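## Task

Undo the knot in the plastic bag's handles, then take exactly two fruit out and set them on open table (not on the bag); the remaining fruit must stay inside the bag.

## Robot and tools

Robot: two arms, left_arm and right_arm, each with a two-finger parallel gripper and a wrist camera. A third camera, cam_high, looks down from a beam behind the arms. Image sizes: cam_high 504x504, cam_left_wrist and cam_right_wrist 672x504. For this job the finger pads push with only about 25 to 37 N each, so a soft bag or fruit needs a firm, well-centred grasp.

Scene frame: origin at table-top height, halfway between the two arm bases, a little behind the near table edge. +x points out over the table, +z points up, and left_arm sits on the +y side (left_arm base near y +0.34, right_arm near y -0.28). Camera-image left/right does not match the arm names. Reported end_effector_position (metres) and end_effector_quat_wxyz are in this frame and can be a few cm off, more at long reach. The reported point lies between the finger pads, about 1 cm short of the tips. Fingers point along the gripper's own +z and close along its y.

The command row: every moving argument uses rows of 14 numbers, each in [-1, 1]. Numbers 1 to 7 are for left_arm: dx, dy, dz, rx, ry, rz, opening; numbers 8 to 14 are the same for right_arm. Always give all 14, even if one arm should stay still. dx..rz are offsets, not poses: a shift and a rotation vector measured from that arm's current Hand target, along the Hand target's own axes (not the scene axes). Scale: 1.0 equals 0.6 m for dx/dy/dz and 180 degrees for the rotation. Sending the same offset twice moves the arm twice. Six zeros re-request the current Hand target. Opening is absolute, not an offset: +1 fully open (0.093 m), -1 closed. Any number you send is a command, so to keep a gripper as it is, resend its current opening (see Tool commands in the result).

execute_actions(actions, cameras): actions is a list of actions; each action is a list of up to 15 rows, one per 1/30 s step; a short action repeats its last row to fill 15 steps. Every row in an action counts from the Hand target at that action's start, not from the previous row. cameras: list of names, ["all"], or []; default gives images only for an empty actions list. An empty list also reports the scene number and task.

move(target, speed, blend, opening_speed, grip_force, blocking, cameras): drives each gripper in a straight line toward one row, or through a list of up to 15 rows, all offsets counted from the same starting Hand targets. speed in m/s, 0.002 to 2.9, default 0.25 (rotation up to twice that in rad/s); one value or one per row. blend in metres rounds corners at intermediate rows; 0 stops at each. opening_speed: rate of opening change per second on the -1..+1 scale, at least 0.2. grip_force: newtons per pad, 10 to 50, one value or one per arm; lower values close slowly. blocking=false returns early while motion continues. Paths ignore obstacles and the other arm, and a whole move is capped at 10 s. The result adds a move: line with the ending (done, off_target, moving, held, fault) and limits (paced = pose clipped, held = steps withheld).

wait(seconds 0 to 10, cameras) lets time pass holding the last command. stop(cameras) brakes a running move. zoom_image(camera, region [x0,y0,x1,y1] in pixels, at most 504 per side) enlarges part of the newest image of cam_high, cam_left_wrist or cam_right_wrist. read_manual(section) returns licence text only. finished_scene(scene: 1 or 2) ends the current scene for good; the task must then hold on its own.

Reading results: Hand target is the last commanded pose after clipping; the gripper often rests short of it, so check position and tilt after each move and send the missing difference. Orientation commands are clipped to 40 degrees from the measured orientation per step. grip_measured is the gripper motor on the opening scale: pads meet near -0.94, and each millimetre of object width adds about 0.0208; readings may sit up to 0.02 too open. To hold, keep sending the closing number; to release, send one well above the object's width reading. Joint positions end with the finger gap in metres. Joint torques include the arm's weight; joints 1 to 3 wrap at ±28 N m. Joint velocities may say within noise. A MOTOR HOT line appears at 75 °C; at 90 °C the arm folds and goes idle, and at 100 °C it collapses, so avoid long stretched holds or pushing toward unreachable poses.

Avoid: knocking fruit or bag off the table or leaving anything off it; dropping things or releasing them while moving; fast impacts and hard presses; striking the bar, plate and low rail behind the table (up to about 3 cm high, no warning); any contact or squeeze between the two arms or grippers; paths passing near an arm's own base (go around it). Near the first joint's axis, small hand moves can swing the whole arm.

Each tool is called after "Request:" as a command line: name --argument value for each argument, lists and objects as JSON in quotes; but a table of rows of numbers goes row by row, as --pt "numbers of a row", without its own name.

## Session

Request:
execute_actions --actions '[]'

Request:
zoom_image --camera "cam_high" --region '[150, 150, 350, 350]'

Scene clock: 0.00 s.
left_arm: end_effector_position=(+0.3282, +0.4092, +0.2071) grip_measured=+1.000 end_effector_quat_wxyz=(+0.432, -0.174, +0.881, +0.083) | right_arm: end_effector_position=(+0.4583, -0.1803, +0.1637) grip_measured=+1.000 end_effector_quat_wxyz=(+0.445, -0.185, +0.866, +0.136)
Joint positions: left_arm=[0.045 1.002 0.927 -0.572 -0.219 -0.19 0.093] | right_arm=[0.114 1.66 1.196 -0.185 -0.324 -0.157 0.093]
Joint velocities: within noise
Joint torques (N m): no reading
Motor temperatures (°C): left_arm=[28 38 42 41 27 28 31] | right_arm=[25 35 37 45 28 24 27]
Heat: left arm: 42 °C; right arm: 45 °C.
Hand target: left_arm +0.3301, +0.4108, +0.2217; +0.451, -0.176, +0.871, +0.082 | right_arm +0.4592, -0.1782, +0.1754; +0.455, -0.188, +0.860, +0.136
Tool commands: left_gripper/opening=+1.0 right_gripper/opening=+1.0

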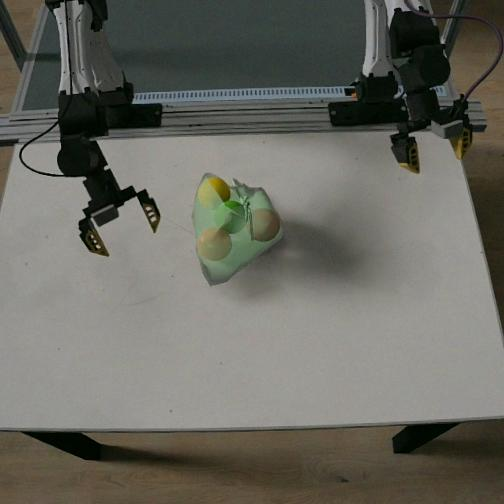

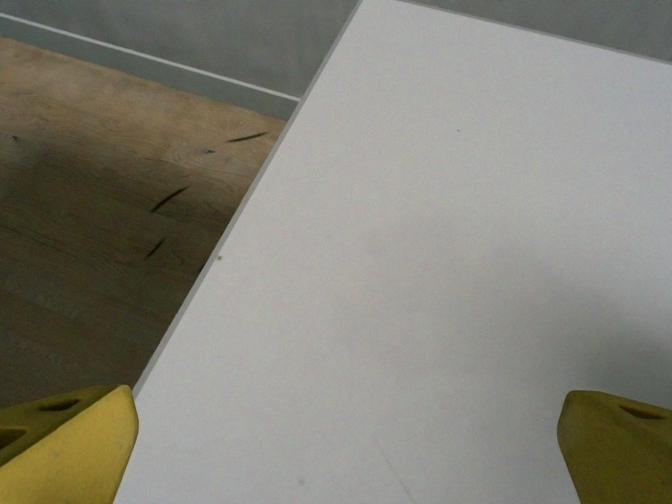

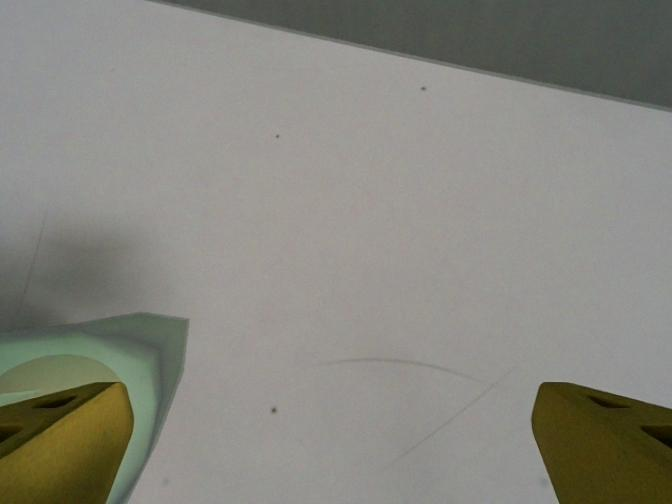

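Scaled by 2.520 from the camera's 504x504 image, which has a finer 720x720 frame.

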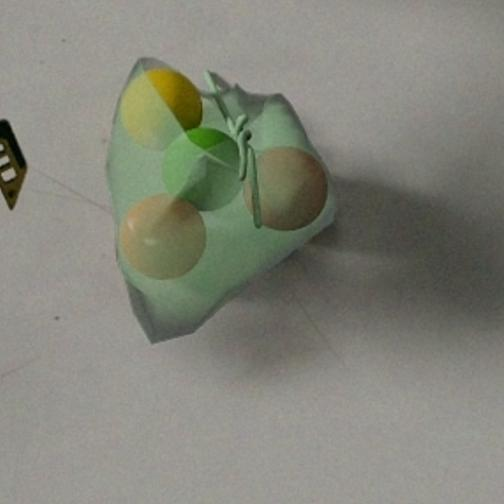

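Request:
move --target '[0,0,0,0.055,0.3,0.117,1,-0.07,0.412,-0.045,0.091,0.304,0.126,1]' --cameras '["all"]'

Request:
zoom_image --camera "cam_right_wrist" --region '[150, 100, 522, 379]'

Scene clock: 3.83 s.
left_arm: end_effector_position=(+0.3333, +0.4105, +0.2115) grip_measured=+1.000 end_effector_quat_wxyz=(+0.073, -0.006, +0.997, +0.021) | right_arm: end_effector_position=(+0.3539, +0.0379, +0.2436) grip_measured=+1.000 end_effector_quat_wxyz=(+0.179, -0.006, +0.974, +0.139)
Joint positions: left_arm=[0.161 1.679 1.849 -1.557 0.002 0.202 0.093] | right_arm=[0.746 2.22 2.629 -1.532 0.034 0.717 0.093]
Joint torques (N m): left_arm=[0.24 -7.47 7.98 0.46 0.25 0.15] | right_arm=[-0.34 -7.36 6.43 1.09 -0.2 0.3]
Heat: left arm: 43 °C; right arm: 45 °C.
Hand target: left_arm +0.3301, +0.4108, +0.2216; +0.001, +0.000, +1.000, +0.000 | right_arm +0.3505, +0.0398, +0.2406; +0.000, +0.001, +1.000, +0.000
Off the commanded pose: left_arm 0.011 m, 9 deg | right_arm 0.005 m, 26 deg.
joint sent to its limit (left arm) — joint 4 (wrist pitch), lower limit. The joint targets are off in position and orientation.
joint sent to its limit (right arm) — joint 4 (wrist pitch), lower limit. The joint targets are off in position and orientation.
move: off_target (left_arm, right_arm)
camera_calibration:
cam_left_wrist: T_world_to_cam=[[0.0183464, -0.998473, -0.0521006, 0.41745], [-0.951936, -0.0333788, 0.304474, 0.300829], [-0.305748, 0.0440104, -0.951095, 0.367142], [0, 0, 0, 1]] pos_world=[0.390964, 0.410696, 0.279341]
cam_right_wrist: T_world_to_cam=[[0.0739383, -0.958831, -0.274181, 0.0748074], [-0.993812, -0.093696, 0.0596611, 0.378396], [-0.0828946, 0.268073, -0.959826, 0.340915], [0, 0, 0, 1]] pos_world=[0.398783, 0.0157918, 0.325154]

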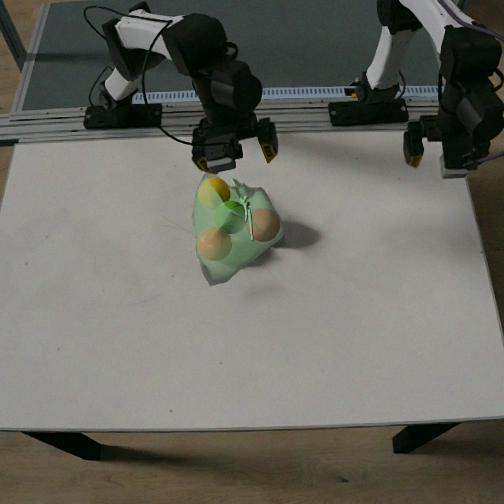

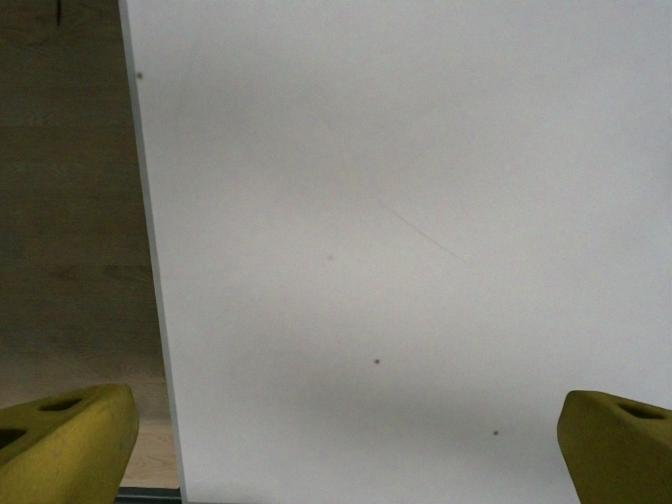

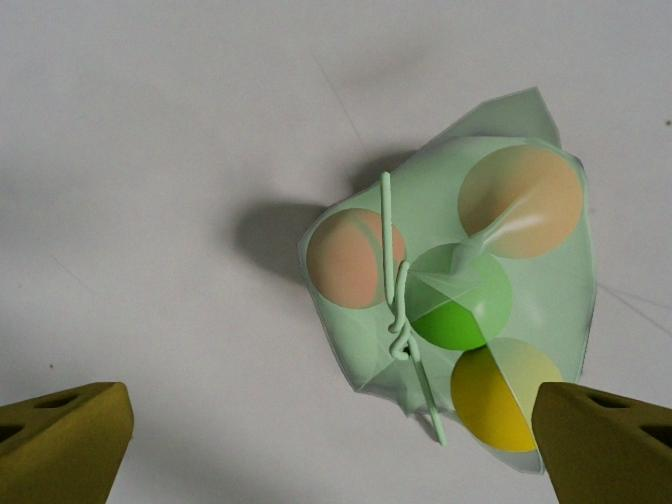

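Scaled by 1.355 from the camera's 672x504 image, which has a finer 960x720 frame.

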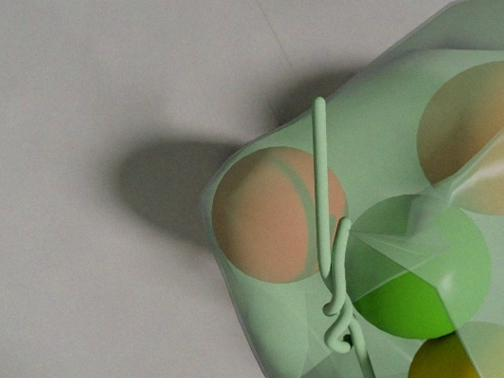

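Request:
zoom_image --camera "cam_right_wrist" --region '[330, 160, 470, 300]'

Request:
zoom_image --camera "cam_right_wrist" --region '[330, 250, 470, 390]'

Request:
zoom_image --camera "cam_right_wrist" --region '[330, 340, 470, 480]'

Scaled by 3.600 from the camera's 672x504 image, which has a finer 960x720 frame.

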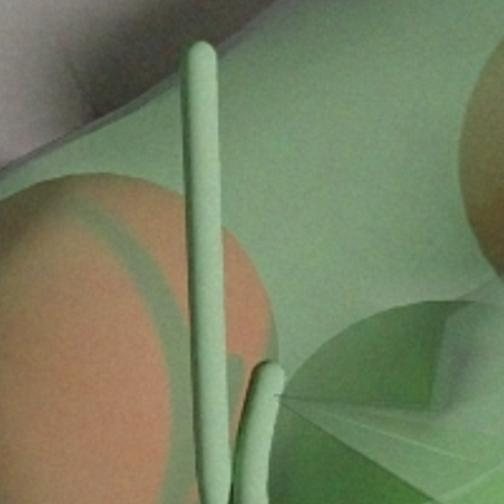

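Scaled by 3.600 from the camera's 672x504 image, which has a finer 960x720 frame.

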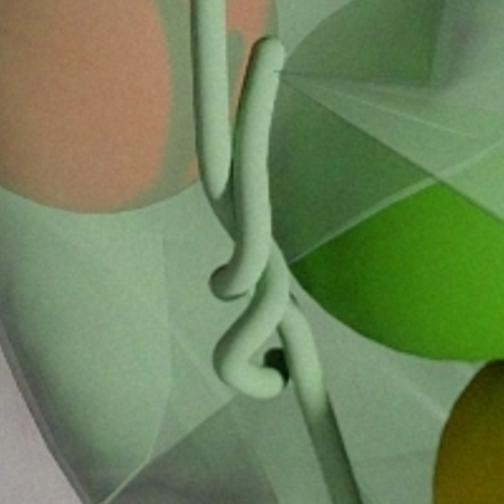

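Scaled by 3.600 from the camera's 672x504 image, which has a finer 960x720 frame.

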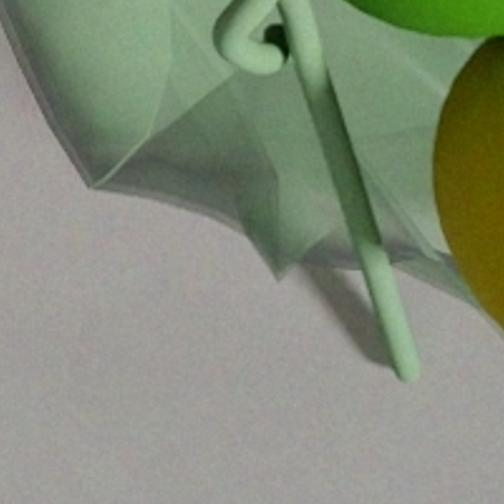

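Request:
move --target '[0.005,-0.493,0.112,0.333,0,0,0,0,-0.083,-0.05,0,0,0,1]' --cameras '["all"]'

Request:
zoom_image --camera "cam_right_wrist" --region '[150, 150, 486, 486]'

Scene clock: 8.67 s.
left_arm: end_effector_position=(+0.3266, +0.1209, +0.1381) grip_measured=+0.002 end_effector_quat_wxyz=(-0.018, -0.014, +0.875, -0.483) | right_arm: end_effector_position=(+0.3628, -0.0030, +0.2540) grip_measured=+1.000 end_effector_quat_wxyz=(+0.181, +0.007, +0.975, +0.129)
Joint positions: left_arm=[-0.299 1.679 1.233 -0.754 0.967 -0.454 0.045] | right_arm=[0.663 2.136 2.538 -1.533 0.021 0.662 0.093]
Joint torques (N m): left_arm=[-1.01 -10.89 5.57 1.36 0.68 -0.21] | right_arm=[-0.42 -11.81 3.92 1.05 -0.11 0.02]
Heat: left arm: 43 °C; right arm: 45 °C.
Hand target: left_arm +0.3273, +0.1149, +0.1547; +0.001, +0.000, +0.866, -0.500 | right_arm +0.3504, -0.0100, +0.2706; +0.000, +0.001, +1.000, +0.000
Off the commanded pose: left_arm 0.018 m, 4 deg | right_arm 0.022 m, 26 deg.
joint sent to its limit (right arm) — joint 4 (wrist pitch), lower limit. The joint targets are off in position and orientation.
move: off_target (left_arm, right_arm)
camera_calibration:
cam_left_wrist: T_world_to_cam=[[0.0435135, -0.543486, 0.838289, -0.0615534], [-0.888168, 0.363163, 0.281551, 0.241435], [-0.457455, -0.756793, -0.466905, 0.387493], [0, 0, 0, 1]] pos_world=[0.394373, 0.172118, 0.164546]
cam_right_wrist: T_world_to_cam=[[0.0468782, -0.964245, -0.260833, 0.0442161], [-0.996042, -0.0648628, 0.0607706, 0.383365], [-0.0755161, 0.256952, -0.963469, 0.360829], [0, 0, 0, 1]] pos_world=[0.407024, -0.0252144, 0.335883]

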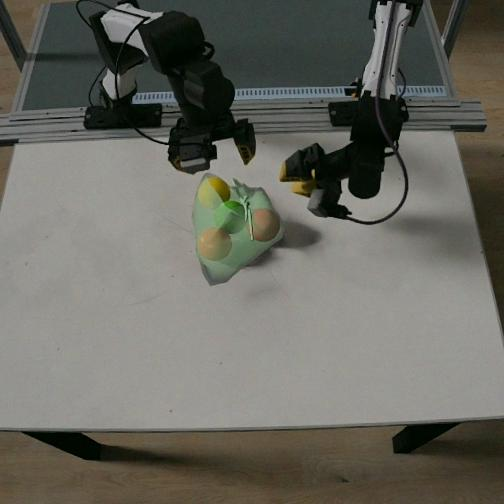

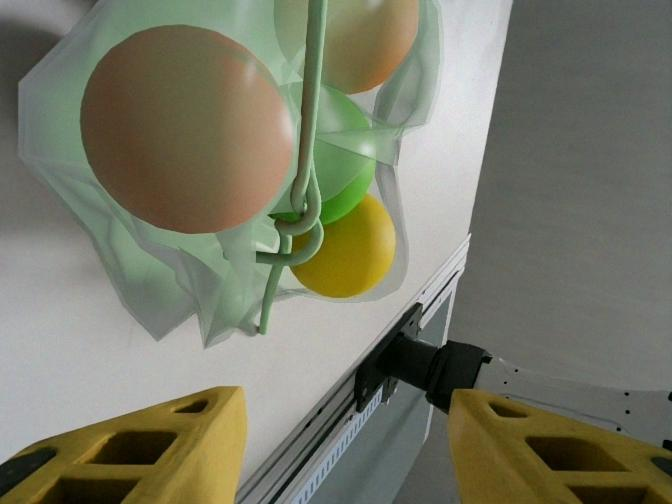

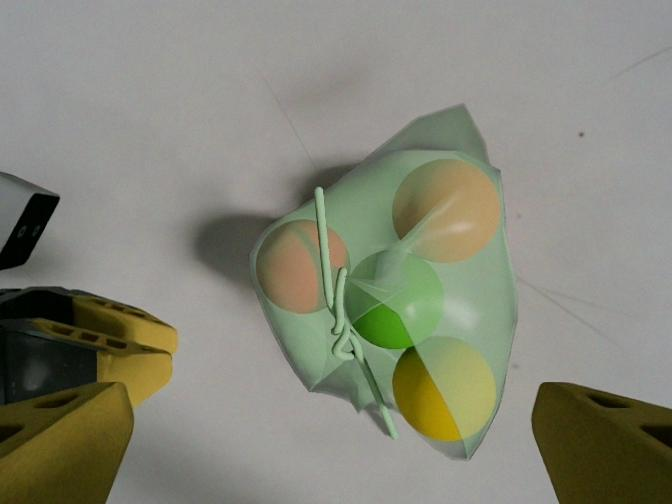

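Scaled by 1.500 from the camera's 672x504 image, which has a finer 960x720 frame.

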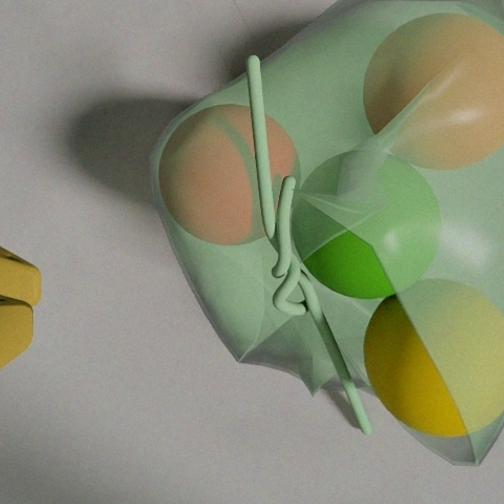

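Request:
zoom_image --camera "cam_left_wrist" --region '[200, 150, 400, 350]'

Scaled by 2.520 from the camera's 672x504 image, which has a finer 960x720 frame.

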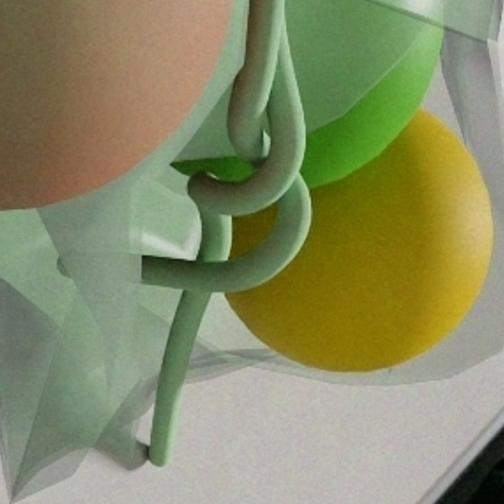

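Request:
move --target '[0.0193,0.0297,0.1,0,0,0,-0.5,0,0,0,0,0,0,1]' --cameras '["all"]'

Request:
zoom_image --camera "cam_left_wrist" --region '[150, 200, 454, 504]'

Request:
zoom_image --camera "cam_right_wrist" --region '[200, 200, 436, 436]'

Scene clock: 10.83 s.
left_arm: end_effector_position=(+0.3108, +0.0759, +0.1056) grip_measured=-0.498 end_effector_quat_wxyz=(-0.016, -0.004, +0.867, -0.497) | right_arm: end_effector_position=(+0.3628, -0.0030, +0.2540) grip_measured=+1.000 end_effector_quat_wxyz=(+0.181, +0.007, +0.975, +0.129)
Joint positions: left_arm=[-0.437 1.682 1.053 -0.377 0.936 -0.663 0.021] | right_arm=[0.663 2.136 2.538 -1.533 0.021 0.662 0.093]
Joint torques (N m): left_arm=[-1.02 -8.05 5.7 1.71 0.3 -0.28] | right_arm=[-0.36 -11.81 4.12 1.06 -0.15 0]
Heat: left arm: 43 °C; right arm: 45 °C.
Hand target: left_arm +0.3159, +0.0719, +0.1092; +0.001, +0.000, +0.866, -0.500 | right_arm +0.3504, -0.0100, +0.2706; +0.000, +0.001, +1.000, +0.000
Off the commanded pose: left_arm 0.007 m, 2 deg | right_arm 0.022 m, 26 deg.
joint sent to its limit (right arm) — joint 4 (wrist pitch), lower limit. The joint targets are off in position and orientation.
move: off_target (right_arm)
camera_calibration:
cam_left_wrist: T_world_to_cam=[[0.0235737, -0.515337, 0.856663, -0.0559072], [-0.886367, 0.385553, 0.256326, 0.253283], [-0.462383, -0.76536, -0.447689, 0.331211], [0, 0, 0, 1]] pos_world=[0.378966, 0.12703, 0.13125]
cam_right_wrist: T_world_to_cam=[[0.0468782, -0.964245, -0.260833, 0.0442161], [-0.996042, -0.0648628, 0.0607706, 0.383365], [-0.0755161, 0.256952, -0.963469, 0.360829], [0, 0, 0, 1]] pos_world=[0.407024, -0.0252144, 0.335883]

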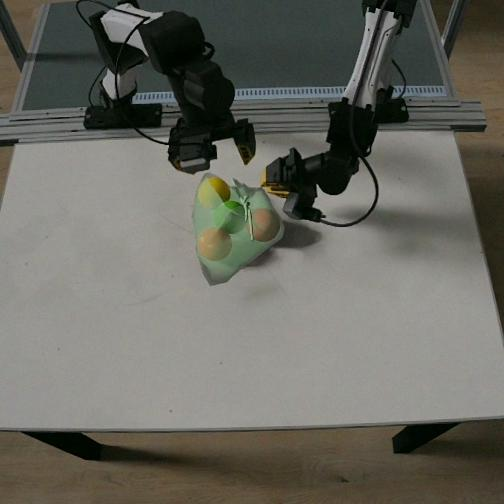

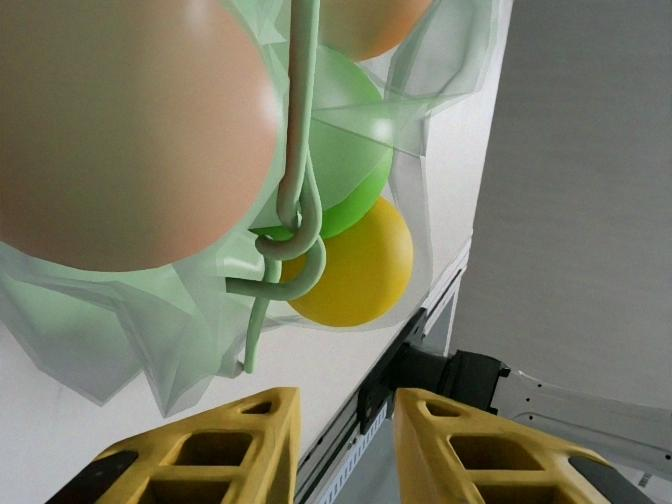

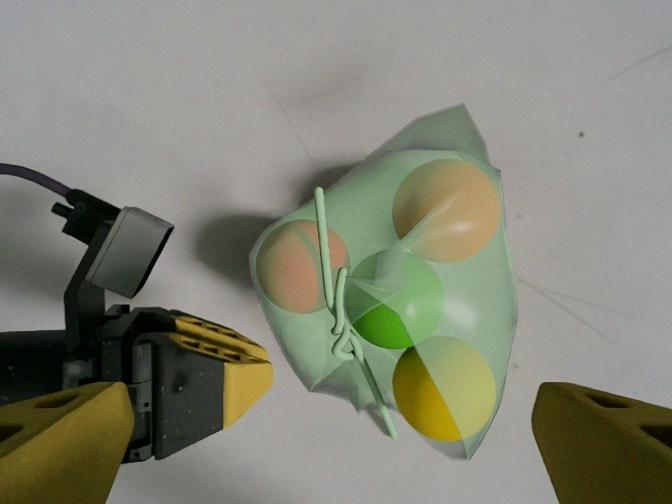

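Scaled by 1.658 from the camera's 672x504 image, which has a finer 960x720 frame.

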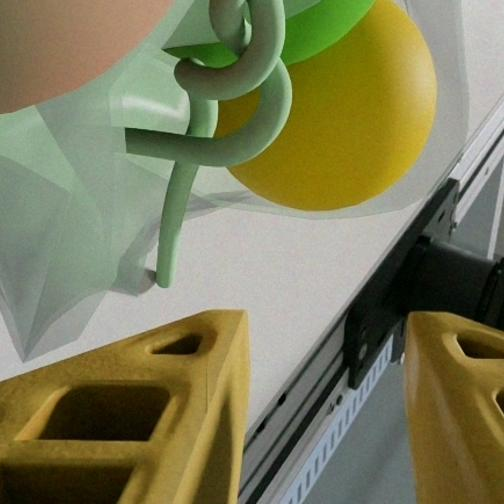

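Scaled by 2.136 from the camera's 672x504 image, which has a finer 960x720 frame.

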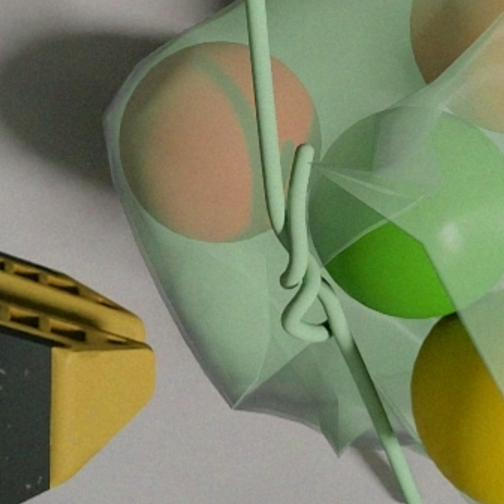

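Request:
move --target '[-0.0222,0.0105,0.0685,0,0,0,-0.5,0,0,0,0,0,0,1]' --speed 0.08 --cameras '["all"]'

Request:
zoom_image --camera "cam_left_wrist" --region '[150, 200, 454, 504]'

Request:
zoom_image --camera "cam_right_wrist" --region '[200, 200, 436, 436]'

Scene clock: 12.67 s.
left_arm: end_effector_position=(+0.3181, +0.0477, +0.0722) grip_measured=-0.498 end_effector_quat_wxyz=(-0.024, -0.009, +0.871, -0.491) | right_arm: end_effector_position=(+0.3628, -0.0030, +0.2540) grip_measured=+1.000 end_effector_quat_wxyz=(+0.181, +0.007, +0.975, +0.129)
Joint positions: left_arm=[-0.506 1.803 1.053 -0.208 0.894 -0.754 0.021] | right_arm=[0.663 2.136 2.538 -1.533 0.021 0.662 0.093]
Joint torques (N m): left_arm=[-0.96 -8.8 7.65 1.8 0.29 -0.26] | right_arm=[-0.51 -12.01 4 1.06 -0.17 0.05]
Heat: left arm: 43 °C; right arm: 45 °C.
Hand target: left_arm +0.3292, +0.0395, +0.0832; +0.001, +0.000, +0.866, -0.500 | right_arm +0.3504, -0.0100, +0.2706; +0.000, +0.001, +1.000, +0.000
Off the commanded pose: left_arm 0.018 m, 3 deg | right_arm 0.022 m, 26 deg.
joint sent to its limit (right arm) — joint 4 (wrist pitch), lower limit. The joint targets are off in position and orientation.
move: off_target (left_arm, right_arm)
camera_calibration:
cam_left_wrist: T_world_to_cam=[[0.0406847, -0.527314, 0.848696, -0.0463114], [-0.881177, 0.38149, 0.279271, 0.276188], [-0.471033, -0.759213, -0.449136, 0.300607], [0, 0, 0, 1]] pos_world=[0.38685, 0.0984412, 0.0971868]
cam_right_wrist: T_world_to_cam=[[0.0468782, -0.964245, -0.260833, 0.0442161], [-0.996042, -0.0648628, 0.0607706, 0.383365], [-0.0755161, 0.256952, -0.963469, 0.360829], [0, 0, 0, 1]] pos_world=[0.407024, -0.0252144, 0.335883]

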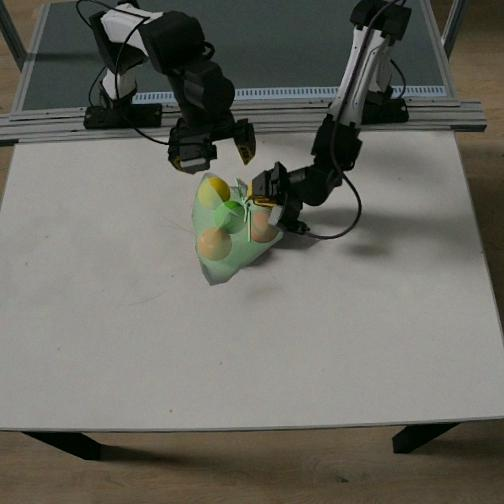

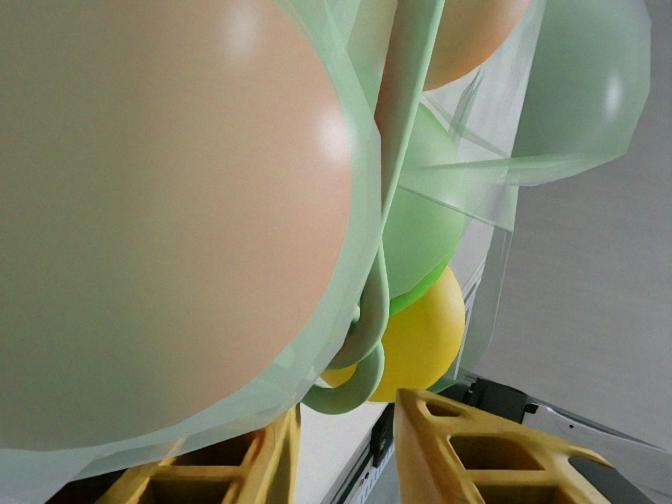

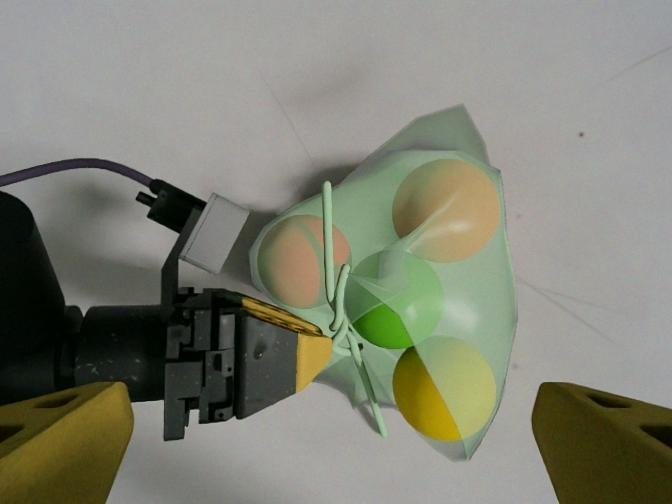

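Scaled by 1.658 from the camera's 672x504 image, which has a finer 960x720 frame.

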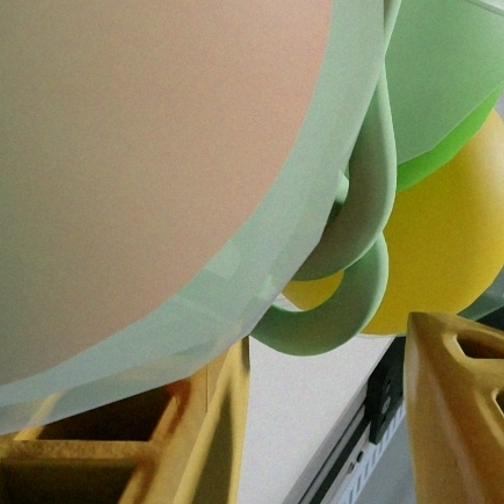

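Scaled by 2.136 from the camera's 672x504 image, which has a finer 960x720 frame.

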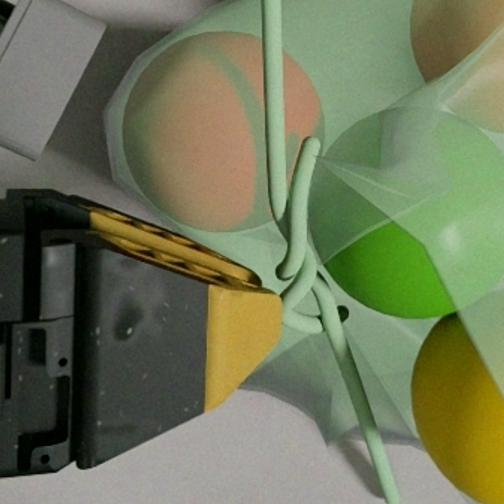

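Request:
move --target '[0,0,0.018,0,0,0,-0.5,0,0,0,0,0,0,1]' --speed 0.06 --cameras '["all"]'

Request:
zoom_image --camera "cam_left_wrist" --region '[200, 250, 454, 504]'

Request:
zoom_image --camera "cam_right_wrist" --region '[260, 240, 420, 400]'

Scene clock: 13.97 s.
left_arm: end_effector_position=(+0.3184, +0.0393, +0.0668) grip_measured=-0.498 end_effector_quat_wxyz=(-0.024, -0.009, +0.871, -0.491) | right_arm: end_effector_position=(+0.3628, -0.0030, +0.2540) grip_measured=+1.000 end_effector_quat_wxyz=(+0.181, +0.007, +0.975, +0.129)
Joint positions: left_arm=[-0.527 1.824 1.053 -0.165 0.88 -0.782 0.021] | right_arm=[0.663 2.136 2.538 -1.533 0.021 0.662 0.093]
Joint torques (N m): left_arm=[-1.1 -8.75 7.58 1.86 0.27 -0.28] | right_arm=[-0.44 -11.99 4.12 1.04 -0.15 -0.01]
Heat: left arm: 44 °C; right arm: 45 °C.
Hand target: left_arm +0.3292, +0.0301, +0.0778; +0.001, +0.000, +0.866, -0.500 | right_arm +0.3504, -0.0100, +0.2706; +0.000, +0.001, +1.000, +0.000
Off the commanded pose: left_arm 0.018 m, 3 deg | right_arm 0.022 m, 26 deg.
joint sent to its limit (right arm) — joint 4 (wrist pitch), lower limit. The joint targets are off in position and orientation.
move: off_target (left_arm, right_arm)
camera_calibration:
cam_left_wrist: T_world_to_cam=[[0.0413147, -0.528456, 0.847955, -0.046186], [-0.881555, 0.380169, 0.279878, 0.28125], [-0.470269, -0.759082, -0.450156, 0.291759], [0, 0, 0, 1]] pos_world=[0.387051, 0.0901395, 0.0917852]
cam_right_wrist: T_world_to_cam=[[0.0468782, -0.964245, -0.260833, 0.0442161], [-0.996042, -0.0648628, 0.0607706, 0.383365], [-0.0755161, 0.256952, -0.963469, 0.360829], [0, 0, 0, 1]] pos_world=[0.407024, -0.0252144, 0.335883]

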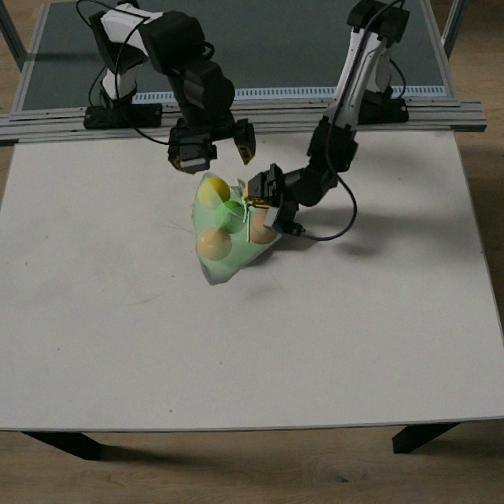

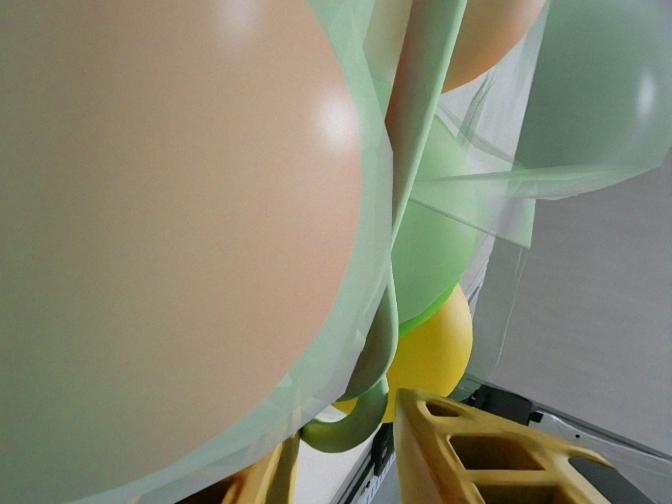

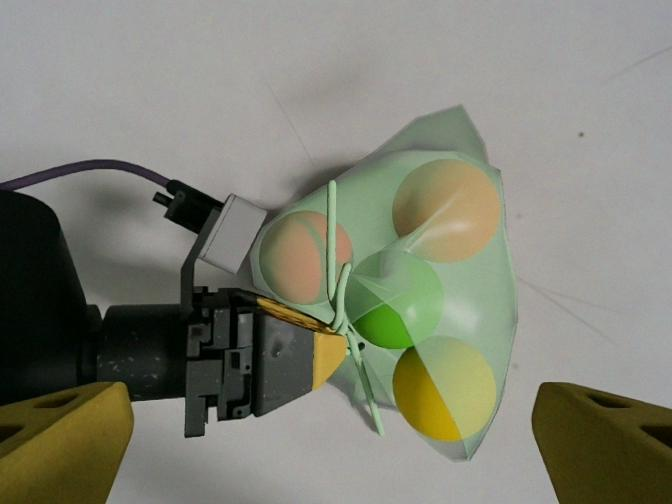

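Scaled by 1.984 from the camera's 672x504 image, which has a finer 960x720 frame.

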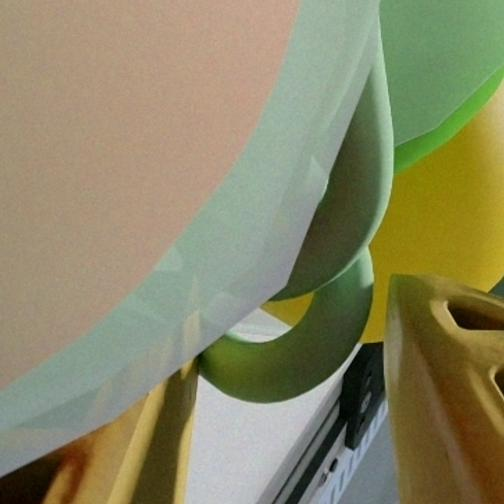

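Scaled by 3.150 from the camera's 672x504 image, which has a finer 960x720 frame.

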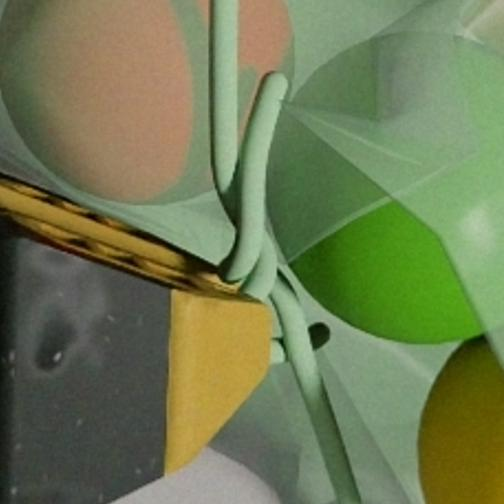

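Request:
move --target '[0,0,0.005,0,0,0,-1,0,0,0,0,0,0,1]' --speed 0.06 --opening_speed 0.4 --cameras '["all"]'

Request:
zoom_image --camera "cam_left_wrist" --region '[200, 250, 454, 504]'

Request:
zoom_image --camera "cam_right_wrist" --region '[260, 240, 420, 400]'

Scene clock: 15.87 s.
left_arm: end_effector_position=(+0.3185, +0.0369, +0.0653) grip_measured=-0.903 end_effector_quat_wxyz=(-0.024, -0.009, +0.871, -0.491) | right_arm: end_effector_position=(+0.3628, -0.0030, +0.2540) grip_measured=+1.000 end_effector_quat_wxyz=(+0.181, +0.007, +0.975, +0.129)
Joint positions: left_arm=[-0.534 1.83 1.053 -0.153 0.875 -0.789 0.002] | right_arm=[0.663 2.136 2.538 -1.533 0.021 0.662 0.093]
Joint torques (N m): left_arm=[-1.17 -8.77 7.64 1.84 0.25 -0.25] | right_arm=[-0.44 -12.04 4 1.04 -0.14 -0.02]
Heat: left arm: 44 °C; right arm: 45 °C.
Hand target: left_arm +0.3292, +0.0275, +0.0762; +0.001, +0.000, +0.866, -0.500 | right_arm +0.3504, -0.0100, +0.2706; +0.000, +0.001, +1.000, +0.000
Off the commanded pose: left_arm 0.018 m, 3 deg | right_arm 0.022 m, 26 deg.
joint sent to its limit (right arm) — joint 4 (wrist pitch), lower limit. The joint targets are off in position and orientation.
move: off_target (left_arm, right_arm)
camera_calibration:
cam_left_wrist: T_world_to_cam=[[0.0408324, -0.52859, 0.847895, -0.0460657], [-0.88186, 0.379889, 0.279296, 0.28284], [-0.469739, -0.759129, -0.450631, 0.289195], [0, 0, 0, 1]] pos_world=[0.387152, 0.0877389, 0.090383]
cam_right_wrist: T_world_to_cam=[[0.0468782, -0.964245, -0.260833, 0.0442161], [-0.996042, -0.0648628, 0.0607706, 0.383365], [-0.0755161, 0.256952, -0.963469, 0.360829], [0, 0, 0, 1]] pos_world=[0.407024, -0.0252144, 0.335883]

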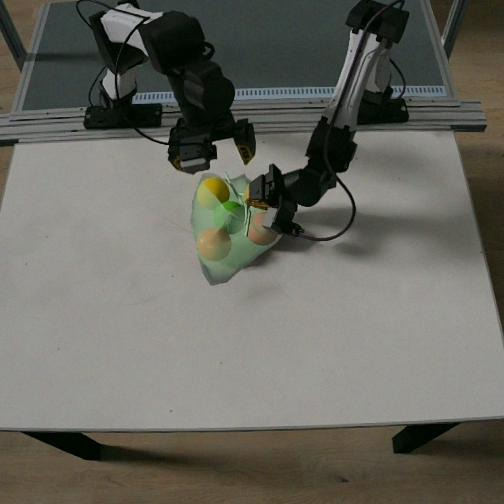

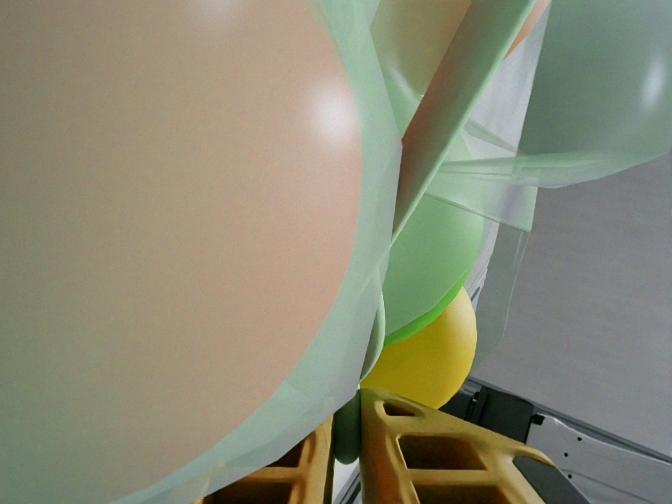

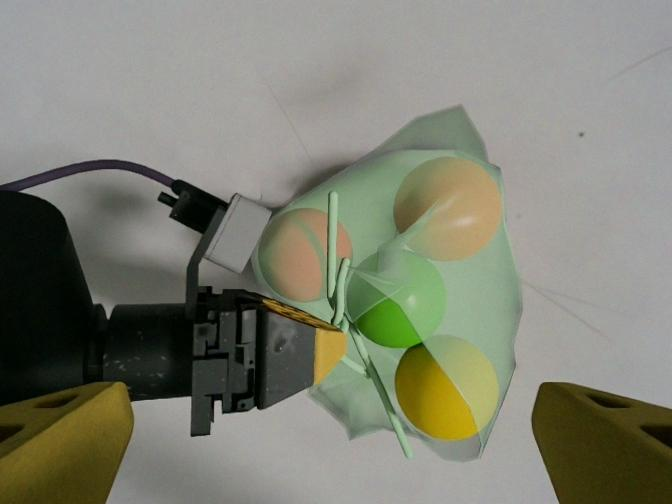

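Scaled by 1.984 from the camera's 672x504 image, which has a finer 960x720 frame.

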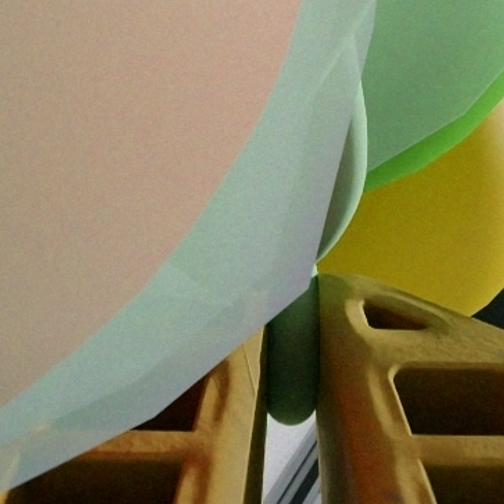

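Scaled by 3.150 from the camera's 672x504 image, which has a finer 960x720 frame.

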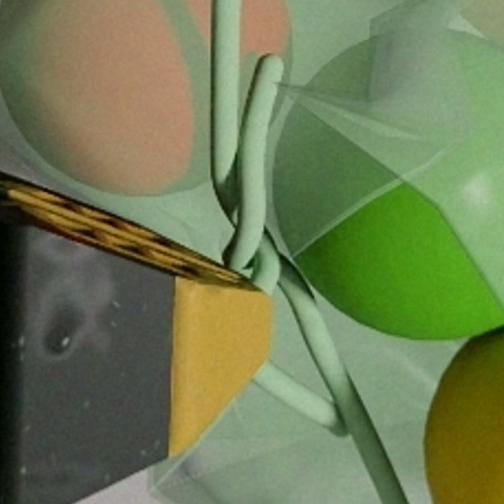

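Request:
move --target '[0.05,0,-0.097,0,0,0,-1,0,0,0,0,0,0,1]' --speed 0.06 --cameras '["all"]'

Request:
zoom_image --camera "cam_right_wrist" --region '[200, 200, 436, 436]'

Scene clock: 17.93 s.
left_arm: end_effector_position=(+0.3055, +0.0769, +0.0919) grip_measured=-0.903 end_effector_quat_wxyz=(-0.001, -0.014, +0.871, -0.491) | right_arm: end_effector_position=(+0.3628, -0.0030, +0.2540) grip_measured=+1.000 end_effector_quat_wxyz=(+0.181, +0.007, +0.975, +0.129)
Joint positions: left_arm=[-0.451 1.657 0.966 -0.267 0.895 -0.711 0.002] | right_arm=[0.663 2.136 2.538 -1.533 0.021 0.662 0.093]
Joint torques (N m): left_arm=[0.08 -11.02 5.76 1.06 0.63 0.21] | right_arm=[-0.31 -11.97 4.03 1.07 -0.14 -0.03]
Heat: left arm: 44 °C; right arm: 45 °C.
Hand target: left_arm +0.2992, +0.0779, +0.1054; +0.001, +0.000, +0.866, -0.500 | right_arm +0.3504, -0.0100, +0.2706; +0.000, +0.001, +1.000, +0.000
Off the commanded pose: left_arm 0.015 m, 2 deg | right_arm 0.022 m, 26 deg.
joint sent to its limit (right arm) — joint 4 (wrist pitch), lower limit. The joint targets are off in position and orientation.
move: off_target (left_arm, right_arm)
camera_calibration:
cam_left_wrist: T_world_to_cam=[[0.0280884, -0.527033, 0.849381, -0.043324], [-0.90242, 0.352102, 0.248318, 0.260016], [-0.42994, -0.773473, -0.465715, 0.315769], [0, 0, 0, 1]] pos_world=[0.371623, 0.129853, 0.11929]
cam_right_wrist: T_world_to_cam=[[0.0468782, -0.964245, -0.260833, 0.0442161], [-0.996042, -0.0648628, 0.0607706, 0.383365], [-0.0755161, 0.256952, -0.963469, 0.360829], [0, 0, 0, 1]] pos_world=[0.407024, -0.0252144, 0.335883]

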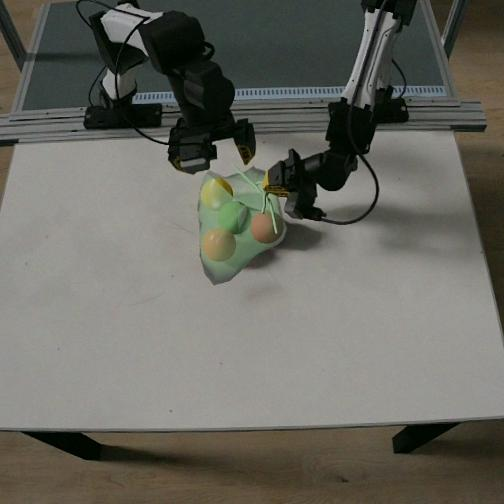

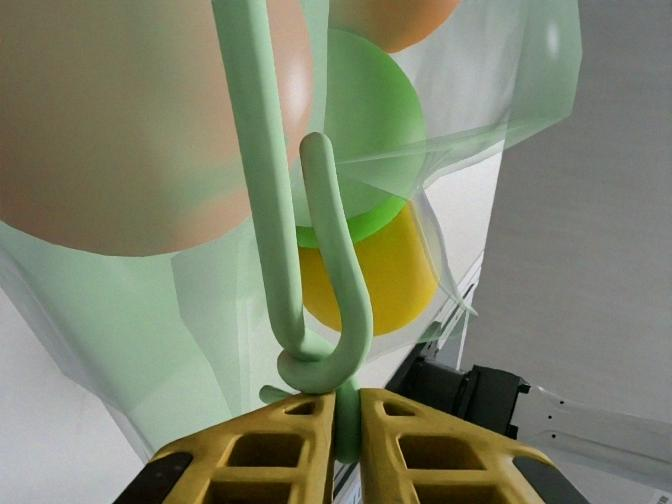

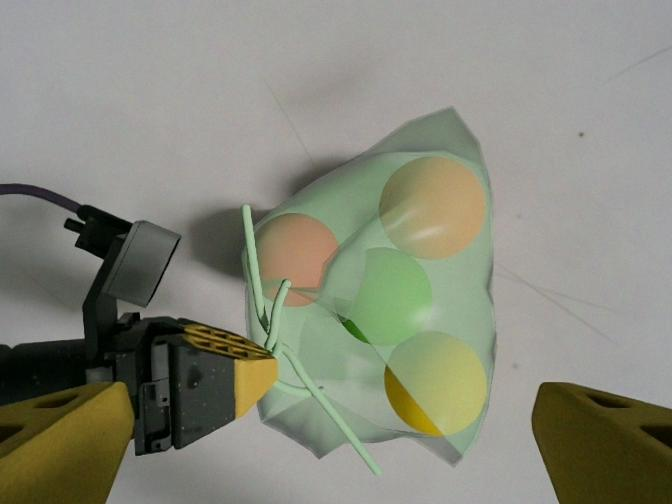

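Scaled by 2.136 from the camera's 672x504 image, which has a finer 960x720 frame.

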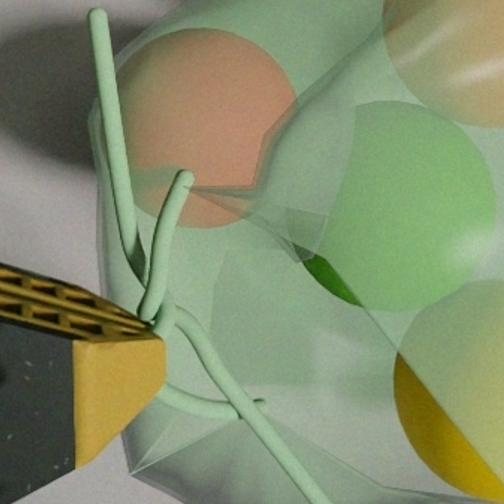

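Request:
move --target '[0.03,-0.03,-0.12,0,0,0,-1,0,0,0,0,0,0,1]' --speed 0.06 --cameras '["all"]'

Request:
zoom_image --camera "cam_right_wrist" --region '[100, 180, 336, 416]'

Scene clock: 20.30 s.
left_arm: end_effector_position=(+0.2811, +0.1324, +0.1356) grip_measured=-0.903 end_effector_quat_wxyz=(-0.015, -0.019, +0.873, -0.487) | right_arm: end_effector_position=(+0.3628, -0.0030, +0.2540) grip_measured=+1.000 end_effector_quat_wxyz=(+0.181, +0.007, +0.975, +0.129)
Joint positions: left_arm=[-0.297 1.493 1.019 -0.703 0.971 -0.478 0.002] | right_arm=[0.663 2.136 2.538 -1.533 0.021 0.662 0.093]
Joint torques (N m): left_arm=[0.12 -8.9 8.87 0.76 0.72 0.23] | right_arm=[-0.46 -11.69 4.1 1.07 -0.16 0.01]
Heat: left arm: 44 °C; right arm: 45 °C.
Hand target: left_arm +0.2811, +0.1312, +0.1570; +0.001, +0.000, +0.866, -0.500 | right_arm +0.3504, -0.0100, +0.2706; +0.000, +0.001, +1.000, +0.000
Off the commanded pose: left_arm 0.021 m, 3 deg | right_arm 0.022 m, 26 deg.
joint sent to its limit (right arm) — joint 4 (wrist pitch), lower limit. The joint targets are off in position and orientation.
move: off_target (left_arm, right_arm)
camera_calibration:
cam_left_wrist: T_world_to_cam=[[0.0499296, -0.535538, 0.843034, -0.0547115], [-0.893173, 0.353779, 0.277637, 0.200744], [-0.446932, -0.766838, -0.460664, 0.371779], [0, 0, 0, 1]] pos_world=[0.348191, 0.184775, 0.161655]
cam_right_wrist: T_world_to_cam=[[0.0468782, -0.964245, -0.260833, 0.0442161], [-0.996042, -0.0648628, 0.0607706, 0.383365], [-0.0755161, 0.256952, -0.963469, 0.360829], [0, 0, 0, 1]] pos_world=[0.407024, -0.0252144, 0.335883]

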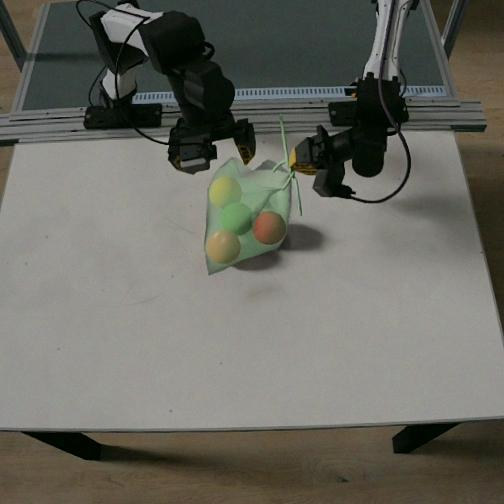

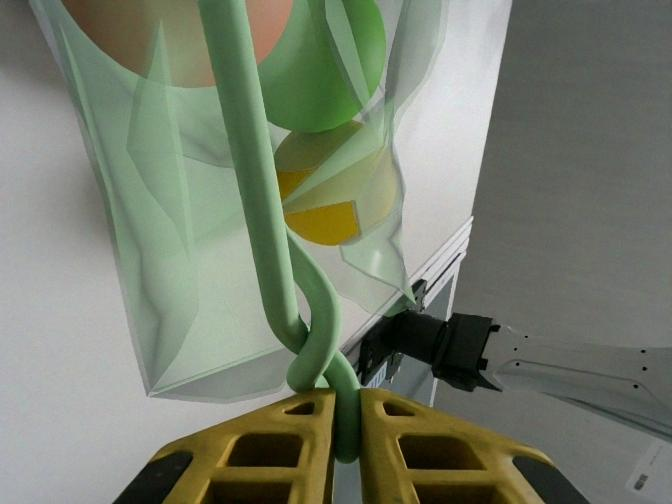

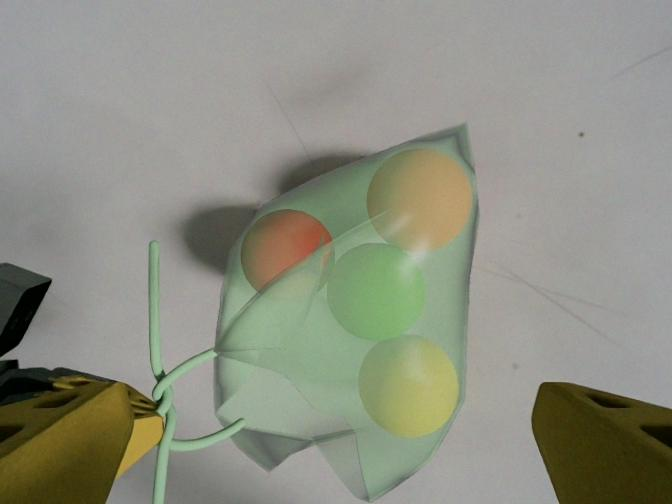

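Scaled by 2.136 from the camera's 672x504 image, which has a finer 960x720 frame.

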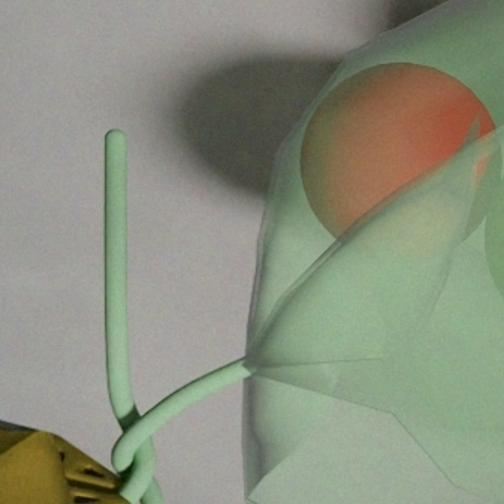

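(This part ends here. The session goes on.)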